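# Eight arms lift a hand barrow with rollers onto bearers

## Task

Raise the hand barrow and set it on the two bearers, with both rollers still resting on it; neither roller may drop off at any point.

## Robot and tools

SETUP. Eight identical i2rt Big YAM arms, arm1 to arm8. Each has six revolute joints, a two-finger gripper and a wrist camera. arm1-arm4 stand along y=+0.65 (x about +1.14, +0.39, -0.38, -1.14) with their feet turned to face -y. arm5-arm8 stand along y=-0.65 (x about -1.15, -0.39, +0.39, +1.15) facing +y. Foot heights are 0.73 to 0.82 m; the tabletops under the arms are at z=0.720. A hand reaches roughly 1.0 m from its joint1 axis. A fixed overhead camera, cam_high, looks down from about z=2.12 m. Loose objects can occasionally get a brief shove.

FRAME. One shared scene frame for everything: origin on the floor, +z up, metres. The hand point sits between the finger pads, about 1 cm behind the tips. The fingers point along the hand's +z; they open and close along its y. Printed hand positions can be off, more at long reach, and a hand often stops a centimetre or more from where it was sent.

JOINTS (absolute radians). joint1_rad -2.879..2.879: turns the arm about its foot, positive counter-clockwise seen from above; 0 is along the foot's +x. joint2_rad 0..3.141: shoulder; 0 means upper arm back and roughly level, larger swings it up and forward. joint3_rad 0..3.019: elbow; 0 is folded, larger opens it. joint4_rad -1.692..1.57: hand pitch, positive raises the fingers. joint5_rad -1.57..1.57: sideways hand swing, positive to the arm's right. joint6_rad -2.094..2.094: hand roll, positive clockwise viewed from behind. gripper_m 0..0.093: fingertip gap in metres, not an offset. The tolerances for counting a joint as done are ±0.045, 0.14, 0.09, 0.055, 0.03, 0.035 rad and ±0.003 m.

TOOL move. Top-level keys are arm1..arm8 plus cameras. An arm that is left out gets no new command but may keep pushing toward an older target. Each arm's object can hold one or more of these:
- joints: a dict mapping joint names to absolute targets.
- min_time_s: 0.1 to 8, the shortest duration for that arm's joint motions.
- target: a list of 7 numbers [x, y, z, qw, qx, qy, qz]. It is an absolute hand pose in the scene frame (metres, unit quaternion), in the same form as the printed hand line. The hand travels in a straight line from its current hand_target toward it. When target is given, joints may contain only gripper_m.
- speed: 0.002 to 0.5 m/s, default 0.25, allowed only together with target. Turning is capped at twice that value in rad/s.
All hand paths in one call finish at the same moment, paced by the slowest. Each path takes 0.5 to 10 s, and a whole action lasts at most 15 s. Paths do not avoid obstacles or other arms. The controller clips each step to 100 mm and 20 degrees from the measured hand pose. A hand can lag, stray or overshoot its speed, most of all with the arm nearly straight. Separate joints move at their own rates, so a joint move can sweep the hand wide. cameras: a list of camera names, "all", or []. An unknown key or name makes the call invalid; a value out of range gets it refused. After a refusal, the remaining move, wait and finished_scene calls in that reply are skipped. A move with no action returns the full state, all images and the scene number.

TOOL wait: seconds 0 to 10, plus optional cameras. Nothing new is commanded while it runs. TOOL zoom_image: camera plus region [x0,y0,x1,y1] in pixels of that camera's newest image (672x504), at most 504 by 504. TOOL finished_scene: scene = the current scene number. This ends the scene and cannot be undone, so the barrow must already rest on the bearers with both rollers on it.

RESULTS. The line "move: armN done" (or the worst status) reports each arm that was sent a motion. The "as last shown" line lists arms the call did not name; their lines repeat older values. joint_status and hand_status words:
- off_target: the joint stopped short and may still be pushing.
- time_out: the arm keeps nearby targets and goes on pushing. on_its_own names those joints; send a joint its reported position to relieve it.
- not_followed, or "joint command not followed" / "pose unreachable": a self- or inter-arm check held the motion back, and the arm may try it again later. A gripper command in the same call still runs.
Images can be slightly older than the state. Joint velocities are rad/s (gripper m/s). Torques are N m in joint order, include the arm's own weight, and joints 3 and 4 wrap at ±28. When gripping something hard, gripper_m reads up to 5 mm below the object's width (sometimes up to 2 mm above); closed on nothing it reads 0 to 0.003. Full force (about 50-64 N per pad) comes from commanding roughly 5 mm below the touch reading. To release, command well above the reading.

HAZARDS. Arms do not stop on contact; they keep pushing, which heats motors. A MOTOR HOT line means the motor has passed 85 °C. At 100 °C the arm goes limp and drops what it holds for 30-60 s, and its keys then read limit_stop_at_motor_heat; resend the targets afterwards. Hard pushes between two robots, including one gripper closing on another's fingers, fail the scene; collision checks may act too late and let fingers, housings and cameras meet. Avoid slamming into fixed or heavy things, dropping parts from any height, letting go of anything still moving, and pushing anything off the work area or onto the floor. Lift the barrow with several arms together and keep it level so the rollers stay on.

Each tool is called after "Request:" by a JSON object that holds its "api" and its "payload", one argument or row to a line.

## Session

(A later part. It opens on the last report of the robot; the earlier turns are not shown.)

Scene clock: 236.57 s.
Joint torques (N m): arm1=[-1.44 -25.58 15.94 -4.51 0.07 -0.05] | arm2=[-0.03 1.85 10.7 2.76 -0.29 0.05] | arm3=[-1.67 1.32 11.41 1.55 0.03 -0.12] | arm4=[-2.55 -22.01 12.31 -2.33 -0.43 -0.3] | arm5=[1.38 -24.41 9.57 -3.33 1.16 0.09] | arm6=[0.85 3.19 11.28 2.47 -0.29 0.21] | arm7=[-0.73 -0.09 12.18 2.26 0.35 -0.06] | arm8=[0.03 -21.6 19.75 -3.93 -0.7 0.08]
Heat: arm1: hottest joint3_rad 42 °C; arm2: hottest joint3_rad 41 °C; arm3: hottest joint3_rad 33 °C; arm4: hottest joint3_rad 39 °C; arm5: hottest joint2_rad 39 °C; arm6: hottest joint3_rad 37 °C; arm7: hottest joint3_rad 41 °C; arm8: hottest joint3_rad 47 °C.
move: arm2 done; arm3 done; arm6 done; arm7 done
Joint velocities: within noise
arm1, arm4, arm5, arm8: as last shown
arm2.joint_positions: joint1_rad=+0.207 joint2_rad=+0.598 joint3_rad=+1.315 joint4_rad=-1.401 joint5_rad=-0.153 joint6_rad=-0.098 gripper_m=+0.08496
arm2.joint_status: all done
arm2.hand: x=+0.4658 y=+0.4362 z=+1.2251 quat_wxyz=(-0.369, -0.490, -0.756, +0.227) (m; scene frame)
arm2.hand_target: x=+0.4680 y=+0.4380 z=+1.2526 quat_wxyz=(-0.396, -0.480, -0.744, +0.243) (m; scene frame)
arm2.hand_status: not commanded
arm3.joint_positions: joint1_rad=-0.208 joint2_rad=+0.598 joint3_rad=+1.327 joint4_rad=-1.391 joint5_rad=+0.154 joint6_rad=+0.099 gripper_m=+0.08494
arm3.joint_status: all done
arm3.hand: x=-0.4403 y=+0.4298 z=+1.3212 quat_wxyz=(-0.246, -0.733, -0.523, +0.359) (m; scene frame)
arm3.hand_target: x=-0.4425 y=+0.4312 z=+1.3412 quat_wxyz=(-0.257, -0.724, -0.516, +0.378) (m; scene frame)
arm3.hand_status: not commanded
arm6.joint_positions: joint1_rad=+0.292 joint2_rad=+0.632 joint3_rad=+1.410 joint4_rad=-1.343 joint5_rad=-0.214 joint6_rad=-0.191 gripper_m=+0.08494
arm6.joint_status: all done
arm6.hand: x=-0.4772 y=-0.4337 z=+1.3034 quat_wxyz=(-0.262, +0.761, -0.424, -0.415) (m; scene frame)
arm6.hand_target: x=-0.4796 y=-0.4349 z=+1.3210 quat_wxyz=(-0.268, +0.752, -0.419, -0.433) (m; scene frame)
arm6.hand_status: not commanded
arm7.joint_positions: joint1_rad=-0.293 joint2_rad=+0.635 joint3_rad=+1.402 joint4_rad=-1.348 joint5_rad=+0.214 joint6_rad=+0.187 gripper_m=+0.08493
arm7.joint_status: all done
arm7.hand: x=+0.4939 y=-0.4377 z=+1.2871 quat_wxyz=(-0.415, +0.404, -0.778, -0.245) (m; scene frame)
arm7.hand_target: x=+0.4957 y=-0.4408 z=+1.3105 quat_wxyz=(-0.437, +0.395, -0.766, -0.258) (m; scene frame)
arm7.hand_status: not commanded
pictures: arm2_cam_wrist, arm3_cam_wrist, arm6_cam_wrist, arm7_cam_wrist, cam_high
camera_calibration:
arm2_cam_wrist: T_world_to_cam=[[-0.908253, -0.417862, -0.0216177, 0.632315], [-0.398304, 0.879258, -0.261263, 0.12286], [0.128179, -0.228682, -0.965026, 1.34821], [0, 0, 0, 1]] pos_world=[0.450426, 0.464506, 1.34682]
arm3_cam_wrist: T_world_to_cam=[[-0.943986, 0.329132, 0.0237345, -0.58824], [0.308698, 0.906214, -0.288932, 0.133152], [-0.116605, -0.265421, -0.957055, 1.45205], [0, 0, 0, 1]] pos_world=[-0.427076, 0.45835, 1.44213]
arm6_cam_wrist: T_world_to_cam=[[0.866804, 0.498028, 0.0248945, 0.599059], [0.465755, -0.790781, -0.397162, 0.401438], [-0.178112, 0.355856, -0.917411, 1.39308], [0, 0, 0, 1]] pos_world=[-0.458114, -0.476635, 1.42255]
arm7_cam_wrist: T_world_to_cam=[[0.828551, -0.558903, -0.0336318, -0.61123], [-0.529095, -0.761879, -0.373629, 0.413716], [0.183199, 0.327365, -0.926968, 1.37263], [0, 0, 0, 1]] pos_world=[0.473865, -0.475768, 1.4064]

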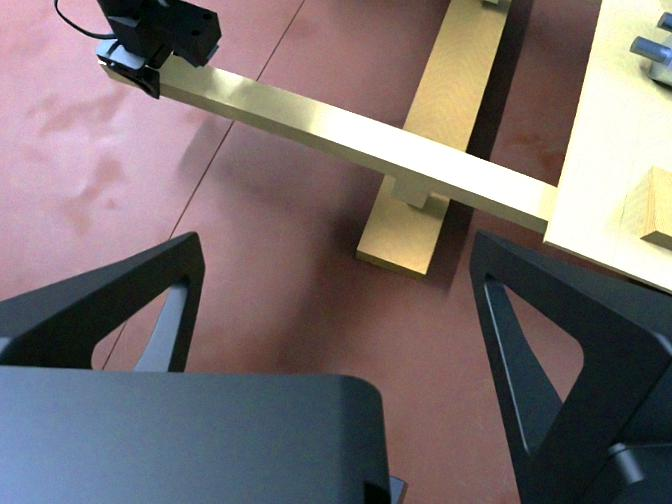

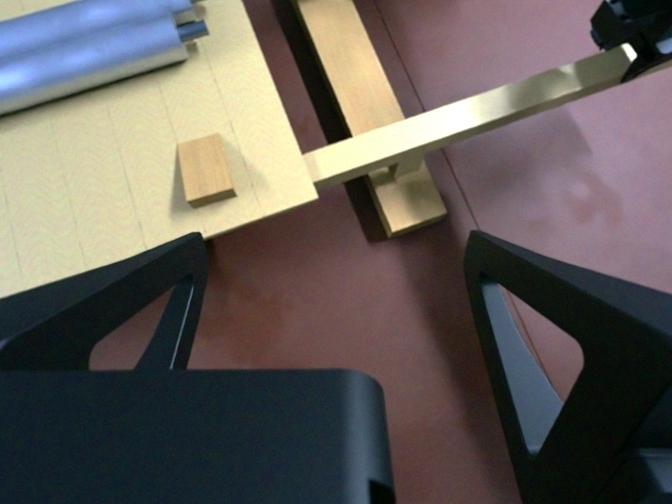

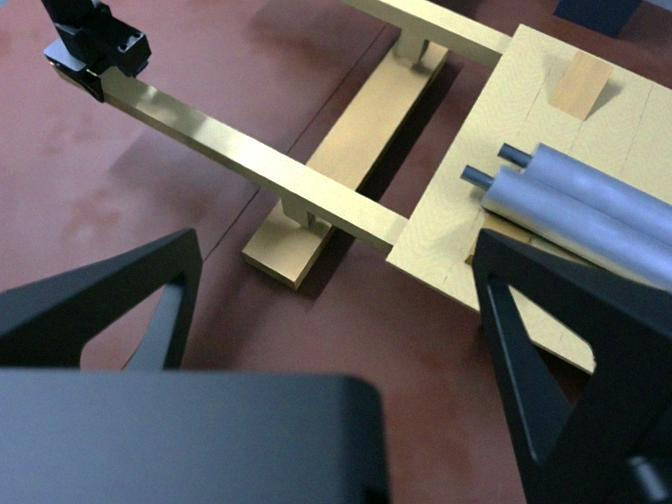

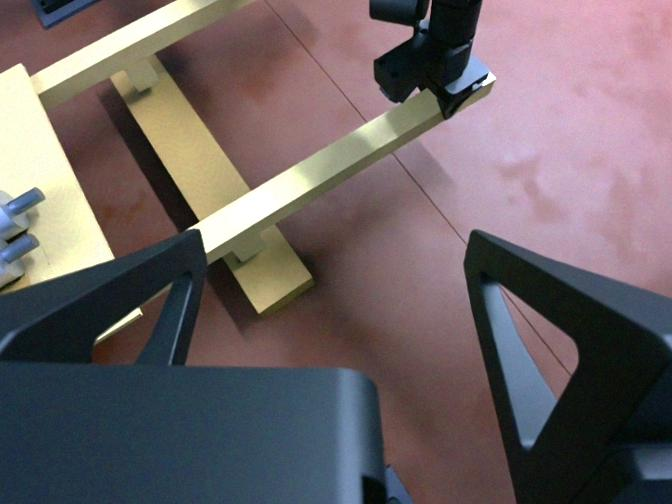

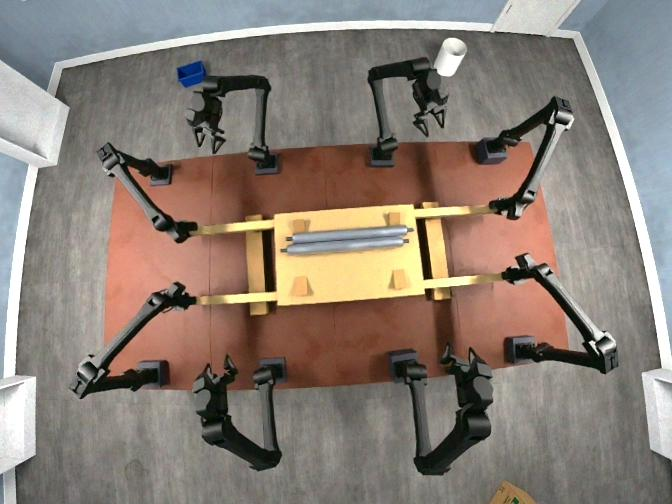

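Request:
{"api": "move", "payload": {
  "arm1": {"target": [0.813, 0.207, 0.918, 0, 1, 0, 0], "speed": 0.05},
  "arm4": {"target": [-1.012, 0.196, 0.902, 0, 0, 1, 0], "speed": 0.05},
  "arm5": {"target": [-1.012, -0.2005, 0.899, 0, 0, 1, 0], "speed": 0.05},
  "arm8": {"target": [0.813, -0.183, 0.918, 0, 1, 0, 0], "speed": 0.05},
  "cameras": ["cam_high"]
}}

Scene clock: 260.97 s.
Joint torques (N m): arm1=[-0.85 -25.76 11.74 -2.39 0.09 0] | arm2=[-0.09 1.55 10.76 2.74 -0.29 0.08] | arm3=[-1.67 0.91 11.44 1.54 0.03 -0.11] | arm4=[-1.9 -20.37 10.18 -1.25 -0.33 -0.2] | arm5=[0.91 -22.36 8.34 -2.44 1.07 0.03] | arm6=[0.85 3.19 11.26 2.51 -0.29 0.21] | arm7=[-0.62 -0.5 12.1 2.26 0.36 -0.09] | arm8=[-0.26 -22.24 14.95 -2.36 -0.69 0.06]
Heat: arm1: hottest joint3_rad 45 °C; arm2: hottest joint3_rad 45 °C; arm3: hottest joint3_rad 36 °C; arm4: hottest joint3_rad 39 °C; arm5: hottest joint2_rad 38 °C; arm6: hottest joint3_rad 38 °C; arm7: hottest joint3_rad 41 °C; arm8: hottest joint3_rad 50 °C.
move: arm1 off_target; arm4 off_target; arm5 off_target; arm8 off_target
Joint velocities: within noise
arm1.joint_positions: joint1_rad=-0.650 joint2_rad=+1.893 joint3_rad=+1.539 joint4_rad=-1.263 joint5_rad=-0.004 joint6_rad=+0.932 gripper_m=+0.04526
arm1.joint_status: not commanded
arm1.hand: x=+0.8170 y=+0.2072 z=+0.8588 quat_wxyz=(+0.021, -1.000, -0.005, -0.017) (m; scene frame)
arm1.hand_target: x=+0.8139 y=+0.2080 z=+0.9153 quat_wxyz=(-0.001, -1.000, +0.000, +0.000) (m; scene frame)
arm1.hand_status: off_target (0.059 m and 3.2 deg from the pose sent, 0.052 m and 2.9 deg at the start)
arm2, arm3, arm6, arm7: as last shown
arm2.hand: x=+0.4658 y=+0.4362 z=+1.2251 quat_wxyz=(-0.369, -0.491, -0.756, +0.227) (m; scene frame)
arm4.joint_positions: joint1_rad=+0.331 joint2_rad=+1.710 joint3_rad=+1.268 joint4_rad=-1.170 joint5_rad=+0.006 joint6_rad=-1.280 gripper_m=+0.04546
arm4.joint_status: not commanded
arm4.hand: x=-1.0047 y=+0.1962 z=+0.8612 quat_wxyz=(+0.012, +0.000, -1.000, -0.020) (m; scene frame)
arm4.hand_target: x=-1.0119 y=+0.1963 z=+0.8999 quat_wxyz=(+0.001, +0.000, -1.000, +0.000) (m; scene frame)
arm4.hand_status: off_target (0.041 m and 2.7 deg from the pose sent, 0.026 m and 3.4 deg at the start)
arm5.joint_positions: joint1_rad=-0.337 joint2_rad=+1.729 joint3_rad=+1.179 joint4_rad=-1.022 joint5_rad=-0.024 joint6_rad=+1.271 gripper_m=+0.04376
arm5.joint_status: not commanded
arm5.hand: x=-1.0103 y=-0.1965 z=+0.8608 quat_wxyz=(+0.015, +0.000, -1.000, +0.003) (m; scene frame)
arm5.hand_target: x=-1.0119 y=-0.2003 z=+0.8969 quat_wxyz=(+0.000, +0.000, -1.000, -0.001) (m; scene frame)
arm5.hand_status: off_target (0.038 m and 1.7 deg from the pose sent, 0.022 m and 2.3 deg at the start)
arm8.joint_positions: joint1_rad=+0.655 joint2_rad=+1.921 joint3_rad=+1.670 joint4_rad=-1.379 joint5_rad=+0.016 joint6_rad=-0.957 gripper_m=+0.04533
arm8.joint_status: not commanded
arm8.hand: x=+0.8171 y=-0.1862 z=+0.8534 quat_wxyz=(+0.025, +0.999, +0.004, +0.026) (m; scene frame)
arm8.hand_target: x=+0.8145 y=-0.1848 z=+0.9154 quat_wxyz=(-0.001, +1.000, +0.000, +0.000) (m; scene frame)
arm8.hand_status: off_target (0.065 m and 4.1 deg from the pose sent, 0.057 m and 4.2 deg at the start)
pictures: cam_high

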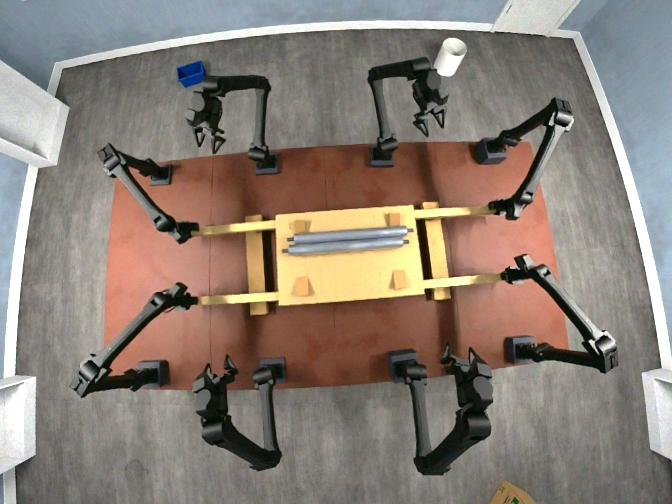

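Request:
{"api": "move", "payload": {
  "arm1": {"target": [0.817, 0.207, 0.899, 0, 1, 0, 0], "speed": 0.035},
  "arm4": {"target": [-1.009, 0.196, 0.881, 0, 0, 1, 0], "speed": 0.035},
  "arm5": {"target": [-1.009, -0.2005, 0.881, 0, 0, 1, 0], "speed": 0.035},
  "arm8": {"target": [0.817, -0.183, 0.9005, 0, 1, 0, 0], "speed": 0.035},
  "cameras": ["arm2_cam_wrist", "arm3_cam_wrist", "arm6_cam_wrist", "arm7_cam_wrist"]
}}

Scene clock: 265.10 s.
Joint torques (N m): arm1=[-0.44 -26.17 10.1 -1.98 0.1 0.11] | arm2=[-0.03 1.55 10.76 2.74 -0.29 0.08] | arm3=[-1.61 0.97 11.44 1.55 0.03 -0.11] | arm4=[-1.32 -20.07 9.66 -1.1 -0.36 -0.12] | arm5=[0.44 -22.3 7.8 -2.18 0.93 -0.05] | arm6=[0.91 3.19 11.26 2.45 -0.28 0.22] | arm7=[-0.85 -0.26 12.18 2.32 0.34 -0.09] | arm8=[-0.73 -22.59 12.55 -1.66 -0.63 0]
Heat: arm1: hottest joint3_rad 44 °C; arm2: hottest joint3_rad 46 °C; arm3: hottest joint3_rad 36 °C; arm4: hottest joint3_rad 39 °C; arm5: hottest joint2_rad 38 °C; arm6: hottest joint3_rad 38 °C; arm7: hottest joint3_rad 41 °C; arm8: hottest joint3_rad 50 °C.
move: arm1 off_target; arm4 off_target; arm5 off_target; arm8 off_target
Joint velocities: within noise
arm1.joint_positions: joint1_rad=-0.652 joint2_rad=+1.902 joint3_rad=+1.518 joint4_rad=-1.226 joint5_rad=-0.004 joint6_rad=+0.929 gripper_m=+0.04526
arm1.joint_status: not commanded
arm1.hand: x=+0.8157 y=+0.2074 z=+0.8464 quat_wxyz=(+0.018, -1.000, -0.006, -0.015) (m; scene frame)
arm1.hand_target: x=+0.8173 y=+0.2077 z=+0.8964 quat_wxyz=(+0.000, -1.000, +0.000, +0.000) (m; scene frame)
arm1.hand_status: off_target (0.053 m and 2.8 deg from the pose sent, 0.040 m and 3.2 deg at the start)
arm2, arm3, arm6, arm7: as last shown
arm4.joint_positions: joint1_rad=+0.329 joint2_rad=+1.728 joint3_rad=+1.242 joint4_rad=-1.123 joint5_rad=+0.006 joint6_rad=-1.282 gripper_m=+0.04546
arm4.joint_status: not commanded
arm4.hand: x=-1.0056 y=+0.1961 z=+0.8442 quat_wxyz=(+0.011, +0.000, -1.000, -0.018) (m; scene frame)
arm4.hand_target: x=-1.0089 y=+0.1963 z=+0.8793 quat_wxyz=(+0.000, +0.000, -1.000, +0.000) (m; scene frame)
arm4.hand_status: off_target (0.037 m and 2.5 deg from the pose sent, 0.020 m and 2.7 deg at the start)
arm5.joint_positions: joint1_rad=-0.337 joint2_rad=+1.751 joint3_rad=+1.163 joint4_rad=-0.986 joint5_rad=-0.020 joint6_rad=+1.273 gripper_m=+0.04376
arm5.joint_status: not commanded
arm5.hand: x=-1.0098 y=-0.1969 z=+0.8458 quat_wxyz=(+0.013, -0.001, -1.000, +0.004) (m; scene frame)
arm5.hand_target: x=-1.0091 y=-0.2004 z=+0.8791 quat_wxyz=(+0.000, +0.000, -1.000, +0.000) (m; scene frame)
arm5.hand_status: off_target (0.035 m and 1.6 deg from the pose sent, 0.021 m and 1.7 deg at the start)
arm8.joint_positions: joint1_rad=+0.656 joint2_rad=+1.930 joint3_rad=+1.657 joint4_rad=-1.354 joint5_rad=+0.015 joint6_rad=-0.956 gripper_m=+0.04533
arm8.joint_status: not commanded
arm8.hand: x=+0.8156 y=-0.1855 z=+0.8435 quat_wxyz=(+0.024, +0.999, +0.004, +0.025) (m; scene frame)
arm8.hand_target: x=+0.8177 y=-0.1841 z=+0.8981 quat_wxyz=(+0.000, +1.000, +0.000, +0.000) (m; scene frame)
arm8.hand_status: off_target (0.057 m and 4.0 deg from the pose sent, 0.047 m and 4.1 deg at the start)
pictures: arm2_cam_wrist, arm3_cam_wrist, arm6_cam_wrist, arm7_cam_wrist
camera_calibration:
arm2_cam_wrist: T_world_to_cam=[[-0.908349, -0.417639, -0.0219171, 0.632658], [-0.398021, 0.879391, -0.261248, 0.122651], [0.128381, -0.228581, -0.965023, 1.34806], [0, 0, 0, 1]] pos_world=[0.450426, 0.464506, 1.34682]
arm3_cam_wrist: T_world_to_cam=[[-0.944062, 0.328892, 0.024003, -0.588456], [0.30839, 0.906302, -0.288986, 0.133027], [-0.116799, -0.265419, -0.957032, 1.45195], [0, 0, 0, 1]] pos_world=[-0.426977, 0.458351, 1.44213]
arm6_cam_wrist: T_world_to_cam=[[0.866909, 0.49786, 0.0245693, 0.599489], [0.465482, -0.79093, -0.397186, 0.401277], [-0.178311, 0.355761, -0.917409, 1.39294], [0, 0, 0, 1]] pos_world=[-0.458114, -0.476635, 1.42255]
arm7_cam_wrist: T_world_to_cam=[[0.828702, -0.558699, -0.0332938, -0.611679], [-0.528789, -0.76207, -0.373672, 0.41354], [0.183398, 0.327268, -0.926963, 1.37248], [0, 0, 0, 1]] pos_world=[0.473865, -0.475767, 1.4064]

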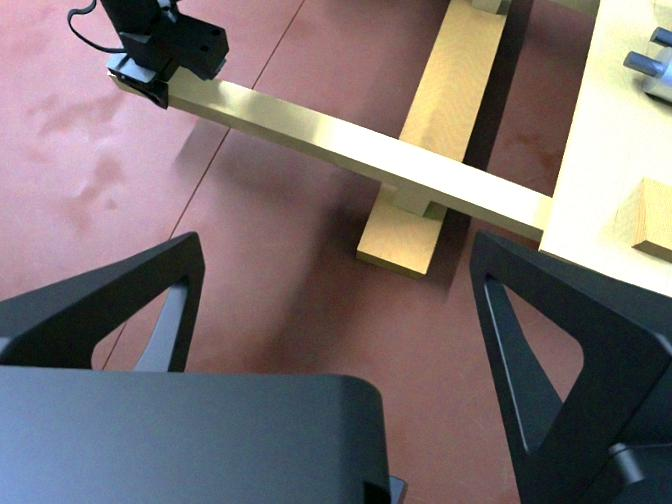

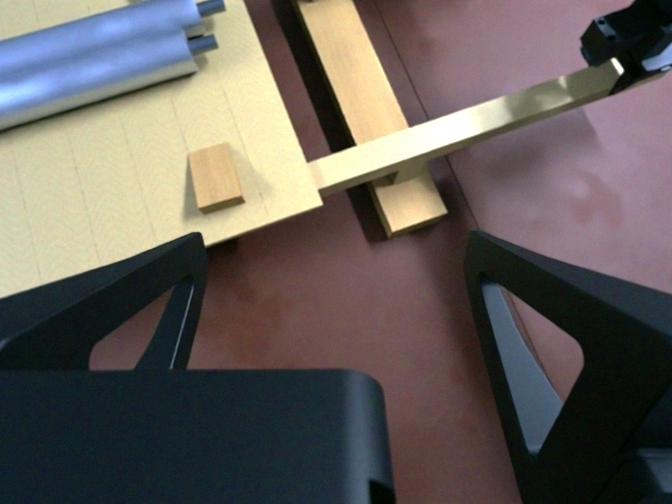

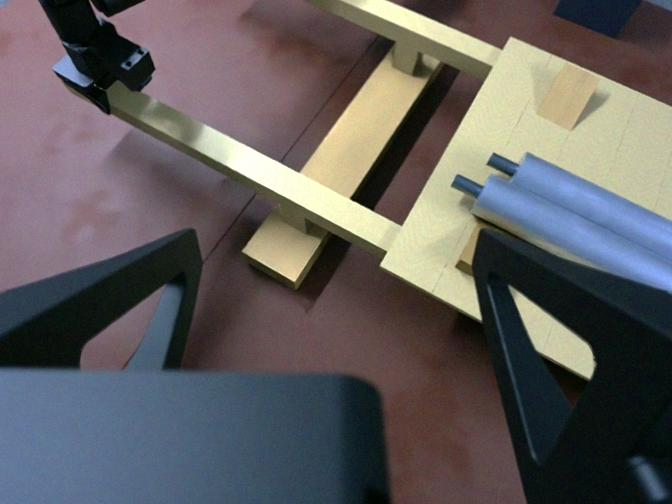

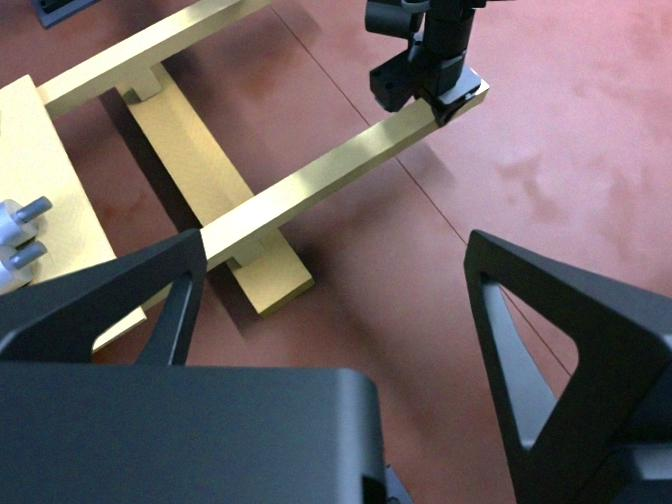

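Request:
{"api": "move", "payload": {
  "arm1": {"target": [0.817, 0.207, 0.881, 0, 1, 0, 0], "speed": 0.03},
  "arm4": {"target": [-1.008, 0.196, 0.865, 0, 0, 1, 0], "speed": 0.03},
  "arm5": {"target": [-1.008, -0.2005, 0.865, 0, 0, 1, 0], "speed": 0.03},
  "arm8": {"target": [0.817, -0.183, 0.883, 0, 1, 0, 0], "speed": 0.03},
  "cameras": ["cam_high"]
}}

Request:
{"api": "zoom_image", "payload": {
  "camera": "cam_high",
  "region": [240, 190, 440, 325]
}}

Scene clock: 270.40 s.
Joint torques (N m): arm1=[-0.38 -24.59 8.79 -1.02 0.11 0.1] | arm2=[-0.03 1.55 10.76 2.74 -0.28 0.08] | arm3=[-1.73 0.97 11.44 1.54 0.03 -0.11] | arm4=[-1.14 -18.67 8.68 -0.38 -0.39 -0.1] | arm5=[0.44 -20.6 6.82 -0.95 0.77 -0.07] | arm6=[0.97 3.19 11.25 2.47 -0.28 0.21] | arm7=[-0.44 -0.26 12.16 2.35 0.35 -0.1] | arm8=[-0.79 -21.71 10.59 -0.47 -0.43 0]
Heat: arm1: hottest joint3_rad 43 °C; arm2: hottest joint3_rad 46 °C; arm3: hottest joint3_rad 37 °C; arm4: hottest joint3_rad 39 °C; arm5: hottest joint2_rad 39 °C; arm6: hottest joint3_rad 38 °C; arm7: hottest joint3_rad 41 °C; arm8: hottest joint3_rad 50 °C.
move: arm1 off_target; arm4 off_target; arm5 off_target; arm8 off_target
Joint velocities: within noise
arm1.joint_positions: joint1_rad=-0.652 joint2_rad=+1.902 joint3_rad=+1.508 joint4_rad=-1.209 joint5_rad=-0.004 joint6_rad=+0.927 gripper_m=+0.04526
arm1.joint_status: not commanded
arm1.hand: x=+0.8157 y=+0.2073 z=+0.8425 quat_wxyz=(+0.016, -1.000, -0.007, -0.013) (m; scene frame)
arm1.hand_target: x=+0.8171 y=+0.2073 z=+0.8795 quat_wxyz=(+0.000, -1.000, +0.000, +0.000) (m; scene frame)
arm1.hand_status: off_target (0.038 m and 2.5 deg from the pose sent, 0.035 m and 2.8 deg at the start)
arm2, arm3, arm6, arm7: as last shown
arm4.joint_positions: joint1_rad=+0.329 joint2_rad=+1.728 joint3_rad=+1.232 joint4_rad=-1.105 joint5_rad=+0.006 joint6_rad=-1.282 gripper_m=+0.04546
arm4.joint_status: not commanded
arm4.hand: x=-1.0056 y=+0.1958 z=+0.8408 quat_wxyz=(+0.010, +0.000, -1.000, -0.014) (m; scene frame)
arm4.hand_target: x=-1.0079 y=+0.1960 z=+0.8642 quat_wxyz=(+0.000, +0.000, -1.000, +0.000) (m; scene frame)
arm4.hand_status: off_target (0.024 m and 2.0 deg from the pose sent, 0.021 m and 2.5 deg at the start)
arm5.joint_positions: joint1_rad=-0.337 joint2_rad=+1.751 joint3_rad=+1.160 joint4_rad=-0.984 joint5_rad=-0.016 joint6_rad=+1.273 gripper_m=+0.04376
arm5.joint_status: not commanded
arm5.hand: x=-1.0094 y=-0.1980 z=+0.8447 quat_wxyz=(+0.011, -0.001, -1.000, +0.005) (m; scene frame)
arm5.hand_target: x=-1.0081 y=-0.2005 z=+0.8642 quat_wxyz=(+0.000, +0.000, -1.000, +0.000) (m; scene frame)
arm5.hand_status: off_target (0.020 m and 1.4 deg from the pose sent, 0.020 m and 1.6 deg at the start)
arm8.joint_positions: joint1_rad=+0.656 joint2_rad=+1.929 joint3_rad=+1.651 joint4_rad=-1.346 joint5_rad=+0.009 joint6_rad=-0.956 gripper_m=+0.04533
arm8.joint_status: not commanded
arm8.hand: x=+0.8149 y=-0.1862 z=+0.8415 quat_wxyz=(+0.025, +0.999, +0.004, +0.022) (m; scene frame)
arm8.hand_target: x=+0.8173 y=-0.1836 z=+0.8817 quat_wxyz=(+0.000, +1.000, +0.000, +0.000) (m; scene frame)
arm8.hand_status: off_target (0.042 m and 3.8 deg from the pose sent, 0.039 m and 4.0 deg at the start)
pictures: cam_high

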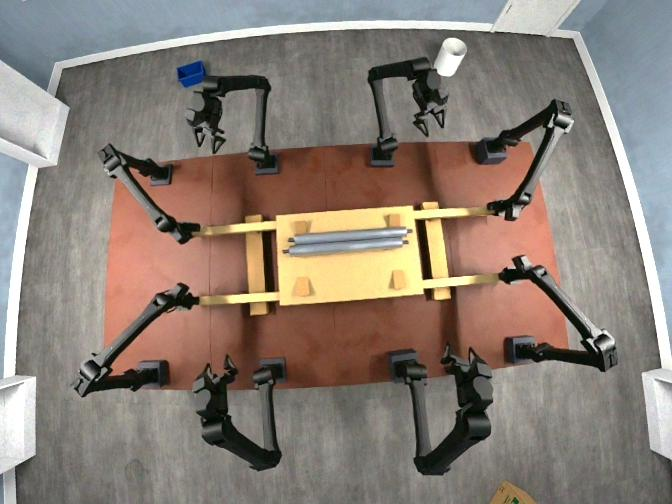

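Scaled by 2.520 from the camera's 672x504 image, which has a finer 960x720 frame.

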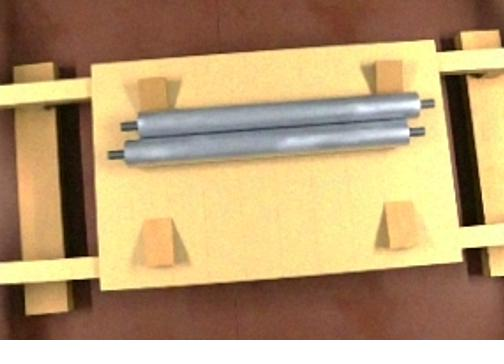

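Request:
{"api": "move", "payload": {
  "arm1": {"target": [0.8165, 0.207, 0.850, 0, 1, 0, 0], "speed": 0.04},
  "arm4": {"target": [-1.007, 0.196, 0.842, 0, 0, 1, 0], "speed": 0.04},
  "arm5": {"target": [-1.008, -0.1995, 0.844, 0, 0, 1, 0], "speed": 0.04},
  "arm8": {"target": [0.8165, -0.1845, 0.850, 0, 1, 0, 0], "speed": 0.04},
  "cameras": ["cam_high"]
}}

Request:
{"api": "zoom_image", "payload": {
  "camera": "cam_high",
  "region": [240, 190, 440, 325]
}}

Scene clock: 274.20 s.
Joint torques (N m): arm1=[-0.67 -21.25 7.04 0.72 0.01 0.11] | arm2=[-0.09 1.55 10.76 2.77 -0.28 0.08] | arm3=[-1.73 0.97 11.44 1.55 0.03 -0.11] | arm4=[-1.03 -16.03 7.12 0.83 -0.3 -0.08] | arm5=[0.44 -17.79 5.72 0.58 0.73 -0.06] | arm6=[1.03 3.14 11.25 2.44 -0.28 0.21] | arm7=[-0.44 -0.03 12.21 2.33 0.34 -0.1] | arm8=[-0.62 -18.49 8.51 0.53 0 0.02]
Heat: arm1: hottest joint3_rad 43 °C; arm2: hottest joint3_rad 47 °C; arm3: hottest joint3_rad 37 °C; arm4: hottest joint3_rad 39 °C; arm5: hottest joint2_rad 39 °C; arm6: hottest joint3_rad 38 °C; arm7: hottest joint3_rad 41 °C; arm8: hottest joint3_rad 50 °C.
move: arm1 done; arm4 done; arm5 done; arm8 off_target
Joint velocities: within noise
arm1.joint_positions: joint1_rad=-0.652 joint2_rad=+1.892 joint3_rad=+1.489 joint4_rad=-1.181 joint5_rad=-0.002 joint6_rad=+0.927 gripper_m=+0.04526
arm1.joint_status: not commanded
arm1.hand: x=+0.8152 y=+0.2073 z=+0.8415 quat_wxyz=(+0.008, -1.000, -0.007, -0.006) (m; scene frame)
arm1.hand_target: x=+0.8165 y=+0.2071 z=+0.8498 quat_wxyz=(+0.000, -1.000, +0.000, +0.000) (m; scene frame)
arm1.hand_status: done (0.009 m and 1.4 deg from the pose sent, 0.007 m and 2.5 deg at the start)
arm2, arm3, arm6, arm7: as last shown
arm4.joint_positions: joint1_rad=+0.329 joint2_rad=+1.722 joint3_rad=+1.221 joint4_rad=-1.082 joint5_rad=+0.004 joint6_rad=-1.282 gripper_m=+0.04546
arm4.joint_status: not commanded
arm4.hand: x=-1.0048 y=+0.1947 z=+0.8396 quat_wxyz=(+0.007, +0.000, -1.000, -0.006) (m; scene frame)
arm4.hand_target: x=-1.0069 y=+0.1961 z=+0.8419 quat_wxyz=(+0.000, +0.000, -1.000, +0.000) (m; scene frame)
arm4.hand_status: done (0.004 m and 1.0 deg from the pose sent, 0.002 m and 2.0 deg at the start)
arm5.joint_positions: joint1_rad=-0.337 joint2_rad=+1.751 joint3_rad=+1.156 joint4_rad=-0.973 joint5_rad=-0.015 joint6_rad=+1.273 gripper_m=+0.04375
arm5.joint_status: not commanded
arm5.hand: x=-1.0090 y=-0.1974 z=+0.8434 quat_wxyz=(+0.010, -0.001, -1.000, +0.002) (m; scene frame)
arm5.hand_target: x=-1.0081 y=-0.1994 z=+0.8440 quat_wxyz=(+0.000, +0.000, -1.000, +0.000) (m; scene frame)
arm5.hand_status: done (0.002 m and 1.2 deg from the pose sent, 0.002 m and 1.4 deg at the start)
arm8.joint_positions: joint1_rad=+0.656 joint2_rad=+1.911 joint3_rad=+1.620 joint4_rad=-1.295 joint5_rad=-0.004 joint6_rad=-0.956 gripper_m=+0.04528
arm8.joint_status: not commanded
arm8.hand: x=+0.8122 y=-0.1859 z=+0.8397 quat_wxyz=(+0.013, +1.000, +0.004, +0.006) (m; scene frame)
arm8.hand_target: x=+0.8164 y=-0.1845 z=+0.8499 quat_wxyz=(+0.000, +1.000, +0.000, +0.000) (m; scene frame)
arm8.hand_status: off_target (0.011 m and 1.7 deg from the pose sent, 0.009 m and 3.8 deg at the start)
pictures: cam_high

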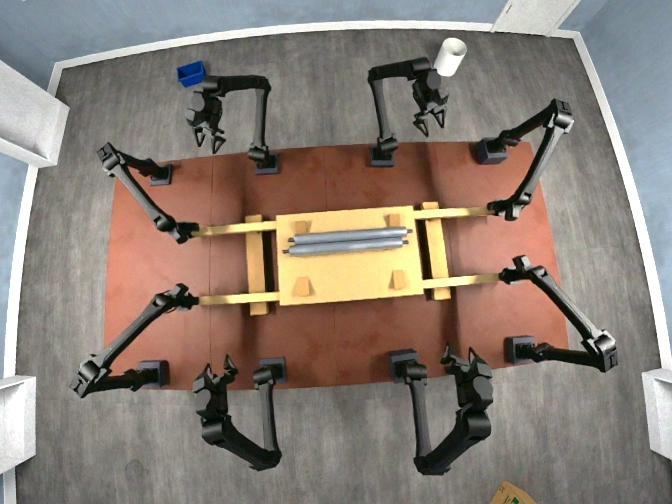

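Scaled by 2.520 from the camera's 672x504 image, which has a finer 960x720 frame.

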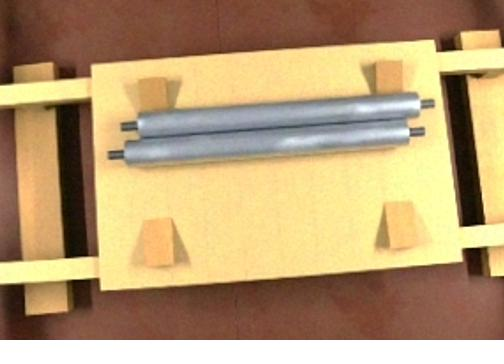

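Request:
{"api": "move", "payload": {
  "arm1": {"target": [0.8155, 0.207, 0.840, 0, 1, 0, 0], "speed": 0.04},
  "arm4": {"target": [-1.006, 0.196, 0.837, 0, 0, 1, 0], "speed": 0.04},
  "arm5": {"target": [-1.008, -0.199, 0.839, 0, 0, 1, 0], "speed": 0.04},
  "arm8": {"target": [0.8145, -0.185, 0.839, 0, 1, 0, 0], "speed": 0.04}
}}

Request:
{"api": "move", "payload": {
  "arm1": {"joints": {"gripper_m": 0.052}},
  "arm4": {"joints": {"gripper_m": 0.052}},
  "arm5": {"joints": {"gripper_m": 0.052}},
  "arm8": {"joints": {"gripper_m": 0.052}},
  "cameras": ["cam_high", "arm1_cam_wrist", "arm4_cam_wrist", "arm5_cam_wrist", "arm8_cam_wrist"]
}}

Request:
{"api": "zoom_image", "payload": {
  "camera": "cam_high",
  "region": [240, 190, 440, 325]
}}

Scene clock: 278.40 s.
Joint torques (N m): arm1=[-0.56 -19.9 6.65 1.31 -0.04 0.09] | arm2=[-0.09 1.55 10.76 2.76 -0.29 0.08] | arm3=[-1.67 0.91 11.44 1.55 0.03 -0.11] | arm4=[-0.85 -15.38 6.84 1.13 -0.22 -0.05] | arm5=[0.44 -16.97 5.55 0.95 0.72 -0.05] | arm6=[0.97 3.08 11.25 2.45 -0.29 0.22] | arm7=[-0.73 -0.26 12.18 2.33 0.36 -0.08] | arm8=[-0.26 -17.26 8.18 0.92 0.07 0.05]
Heat: arm1: hottest joint3_rad 42 °C; arm2: hottest joint3_rad 47 °C; arm3: hottest joint3_rad 37 °C; arm4: hottest joint3_rad 39 °C; arm5: hottest joint2_rad 39 °C; arm6: hottest joint3_rad 38 °C; arm7: hottest joint3_rad 41 °C; arm8: hottest joint3_rad 49 °C.
move: arm1 done; arm4 done; arm5 done; arm8 done
Joint velocities: within noise
arm1.joint_positions: joint1_rad=-0.652 joint2_rad=+1.889 joint3_rad=+1.485 joint4_rad=-1.172 joint5_rad=+0.000 joint6_rad=+0.927 gripper_m=+0.04522
arm1.joint_status: not commanded
arm1.hand: x=+0.8144 y=+0.2068 z=+0.8414 quat_wxyz=(+0.006, -1.000, -0.007, -0.003) (m; scene frame)
arm1.hand_target: x=+0.8154 y=+0.2071 z=+0.8401 quat_wxyz=(+0.000, -1.000, +0.000, +0.000) (m; scene frame)
arm1.hand_status: done (0.002 m and 1.1 deg from the pose sent, 0.002 m and 1.4 deg at the start)
arm2, arm3, arm6, arm7: as last shown
arm4.joint_positions: joint1_rad=+0.329 joint2_rad=+1.721 joint3_rad=+1.219 joint4_rad=-1.078 joint5_rad=+0.001 joint6_rad=-1.282 gripper_m=+0.04546
arm4.joint_status: not commanded
arm4.hand: x=-1.0044 y=+0.1948 z=+0.8395 quat_wxyz=(+0.005, +0.000, -1.000, -0.005) (m; scene frame)
arm4.hand_target: x=-1.0059 y=+0.1960 z=+0.8370 quat_wxyz=(+0.000, +0.000, -1.000, +0.000) (m; scene frame)
arm4.hand_status: done (0.003 m and 0.8 deg from the pose sent, 0.003 m and 1.0 deg at the start)
arm5.joint_positions: joint1_rad=-0.337 joint2_rad=+1.751 joint3_rad=+1.154 joint4_rad=-0.971 joint5_rad=-0.015 joint6_rad=+1.273 gripper_m=+0.04374
arm5.joint_status: not commanded
arm5.hand: x=-1.0090 y=-0.1976 z=+0.8431 quat_wxyz=(+0.009, -0.001, -1.000, +0.002) (m; scene frame)
arm5.hand_target: x=-1.0080 y=-0.1990 z=+0.8390 quat_wxyz=(+0.000, +0.000, -1.000, +0.000) (m; scene frame)
arm5.hand_status: done (0.004 m and 1.1 deg from the pose sent, 0.005 m and 1.1 deg at the start)
arm8.joint_positions: joint1_rad=+0.655 joint2_rad=+1.906 joint3_rad=+1.610 joint4_rad=-1.282 joint5_rad=-0.006 joint6_rad=-0.956 gripper_m=+0.04523
arm8.joint_status: not commanded
arm8.hand: x=+0.8122 y=-0.1860 z=+0.8390 quat_wxyz=(+0.010, +1.000, +0.004, +0.002) (m; scene frame)
arm8.hand_target: x=+0.8144 y=-0.1851 z=+0.8390 quat_wxyz=(+0.000, +1.000, +0.000, +0.000) (m; scene frame)
arm8.hand_status: done (0.003 m and 1.2 deg from the pose sent, 0.002 m and 1.7 deg at the start)
pictures: none

Scene clock: 279.00 s.
Joint torques (N m): arm1=[-0.56 -20.13 7.66 0.83 -0.01 0.05] | arm2=[-0.03 1.55 10.74 2.76 -0.29 0.08] | arm3=[-1.67 0.97 11.45 1.55 0.03 -0.11] | arm4=[-0.79 -15.33 7.73 0.79 -0.09 -0.06] | arm5=[0.67 -17.03 6.08 0.53 0.11 -0.06] | arm6=[0.91 3.08 11.28 2.5 -0.28 0.21] | arm7=[-0.62 -0.21 12.18 2.29 0.35 -0.11] | arm8=[-0.26 -17.14 9.69 0.36 -0.13 0.06]
Heat: arm1: hottest joint3_rad 42 °C; arm2: hottest joint3_rad 47 °C; arm3: hottest joint3_rad 37 °C; arm4: hottest joint3_rad 39 °C; arm5: hottest joint2_rad 39 °C; arm6: hottest joint3_rad 38 °C; arm7: hottest joint3_rad 41 °C; arm8: hottest joint3_rad 49 °C.
move: arm1 done; arm4 done; arm5 done; arm8 done
Joint velocities: within noise
arm1.joint_positions: joint1_rad=-0.652 joint2_rad=+1.889 joint3_rad=+1.471 joint4_rad=-1.160 joint5_rad=+0.000 joint6_rad=+0.932 gripper_m=+0.05192
arm1.joint_status: all done
arm1.hand: x=+0.8161 y=+0.2091 z=+0.8367 quat_wxyz=(+0.007, -1.000, -0.005, -0.004) (m; scene frame)
arm1.hand_target: x=+0.8154 y=+0.2071 z=+0.8400 quat_wxyz=(+0.000, -1.000, +0.000, +0.000) (m; scene frame)
arm1.hand_status: not commanded
arm2, arm3, arm6, arm7: as last shown
arm4.joint_positions: joint1_rad=+0.329 joint2_rad=+1.720 joint3_rad=+1.208 joint4_rad=-1.068 joint5_rad=-0.002 joint6_rad=-1.282 gripper_m=+0.05190
arm4.joint_status: all done
arm4.hand: x=-1.0046 y=+0.1969 z=+0.8362 quat_wxyz=(+0.003, +0.000, -1.000, -0.006) (m; scene frame)
arm4.hand_target: x=-1.0059 y=+0.1961 z=+0.8370 quat_wxyz=(+0.000, +0.000, -1.000, +0.000) (m; scene frame)
arm4.hand_status: not commanded
arm5.joint_positions: joint1_rad=-0.336 joint2_rad=+1.751 joint3_rad=+1.147 joint4_rad=-0.959 joint5_rad=+0.000 joint6_rad=+1.273 gripper_m=+0.05193
arm5.joint_status: all done
arm5.hand: x=-1.0072 y=-0.1983 z=+0.8409 quat_wxyz=(+0.002, +0.000, -1.000, +0.001) (m; scene frame)
arm5.hand_target: x=-1.0081 y=-0.1991 z=+0.8390 quat_wxyz=(+0.000, +0.000, -1.000, +0.000) (m; scene frame)
arm5.hand_status: not commanded
arm8.joint_positions: joint1_rad=+0.655 joint2_rad=+1.905 joint3_rad=+1.592 joint4_rad=-1.267 joint5_rad=+0.000 joint6_rad=-0.956 gripper_m=+0.05192
arm8.joint_status: all done
arm8.hand: x=+0.8148 y=-0.1879 z=+0.8328 quat_wxyz=(+0.009, +1.000, +0.004, +0.006) (m; scene frame)
arm8.hand_target: x=+0.8144 y=-0.1852 z=+0.8391 quat_wxyz=(+0.000, +1.000, +0.000, +0.000) (m; scene frame)
arm8.hand_status: not commanded
pictures: arm1_cam_wrist, arm4_cam_wrist, arm5_cam_wrist, arm8_cam_wrist, cam_high
camera_calibration:
arm1_cam_wrist: T_world_to_cam=[[-0.0022168, 0.99997, 0.00739324, -0.212334], [0.810645, -0.00253202, 0.585533, -1.14546], [0.585534, 0.0072913, -0.810615, 0.327028], [0, 0, 0, 1]] pos_world=[0.736603, 0.207043, 0.937368]
arm4_cam_wrist: T_world_to_cam=[[-0.0209578, -0.999674, -0.0145619, 0.191252], [-0.813205, 0.00857195, 0.581914, -1.30017], [-0.5816, 0.0240375, -0.81312, 0.218076], [0, 0, 0, 1]] pos_world=[-0.926465, 0.197093, 0.936696]
arm5_cam_wrist: T_world_to_cam=[[0.00115897, -0.999948, -0.0101656, -0.187895], [-0.807949, -0.00692646, 0.589211, -1.30649], [-0.589251, 0.00753044, -0.807915, 0.211764], [0, 0, 0, 1]] pos_world=[-0.930578, -0.198529, 0.938975]
arm8_cam_wrist: T_world_to_cam=[[-0.0210029, 0.999243, -0.0327316, 0.232564], [0.810172, 0.0361937, 0.585073, -1.13738], [0.585815, -0.01423, -0.81032, 0.320735], [0, 0, 0, 1]] pos_world=[0.738468, -0.186658, 0.932962]

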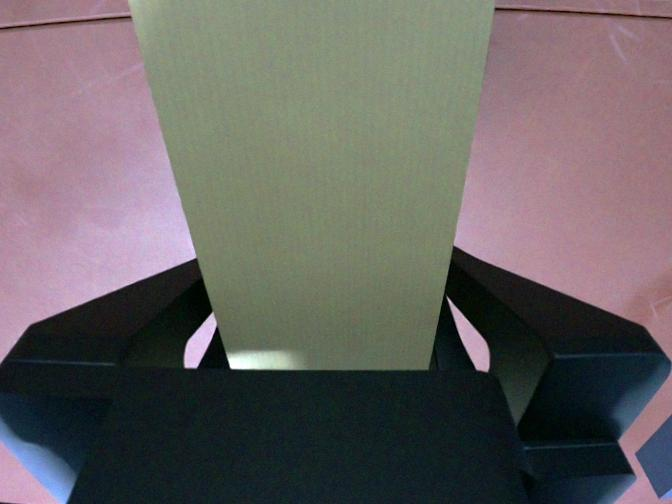

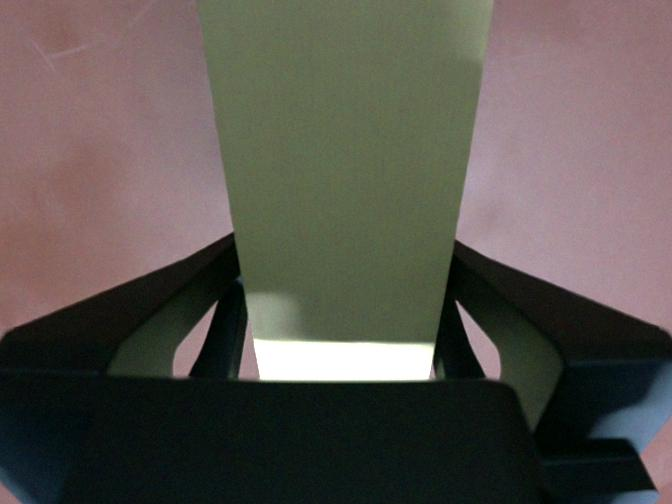

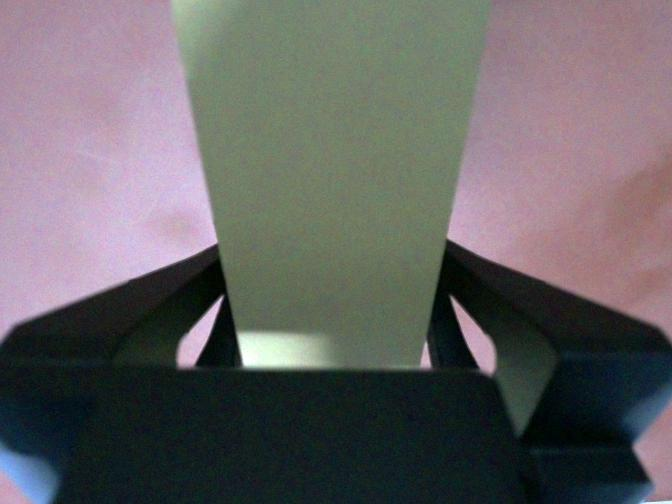

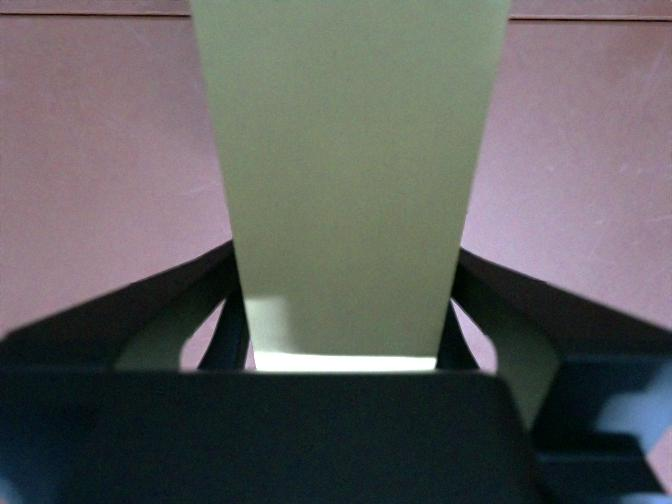

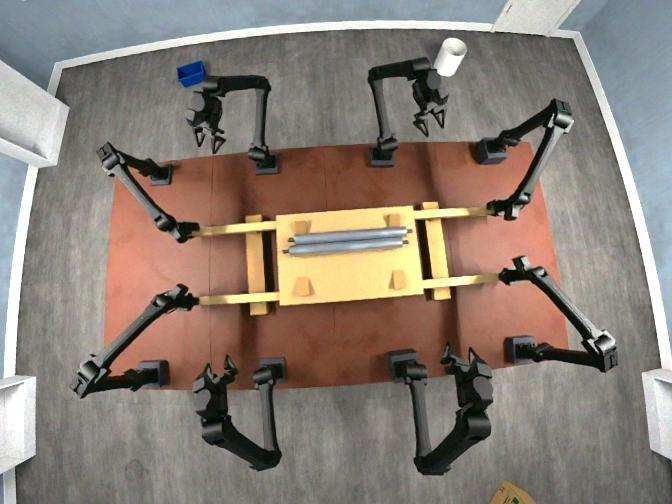

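Scaled by 2.520 from the camera's 672x504 image, which has a finer 960x720 frame.

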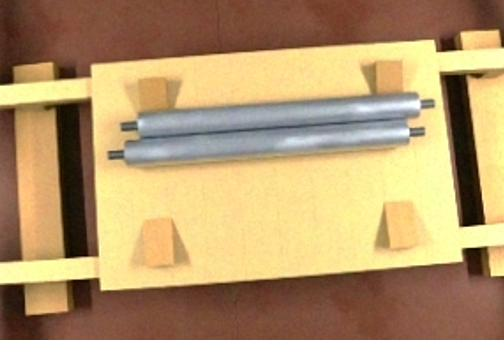

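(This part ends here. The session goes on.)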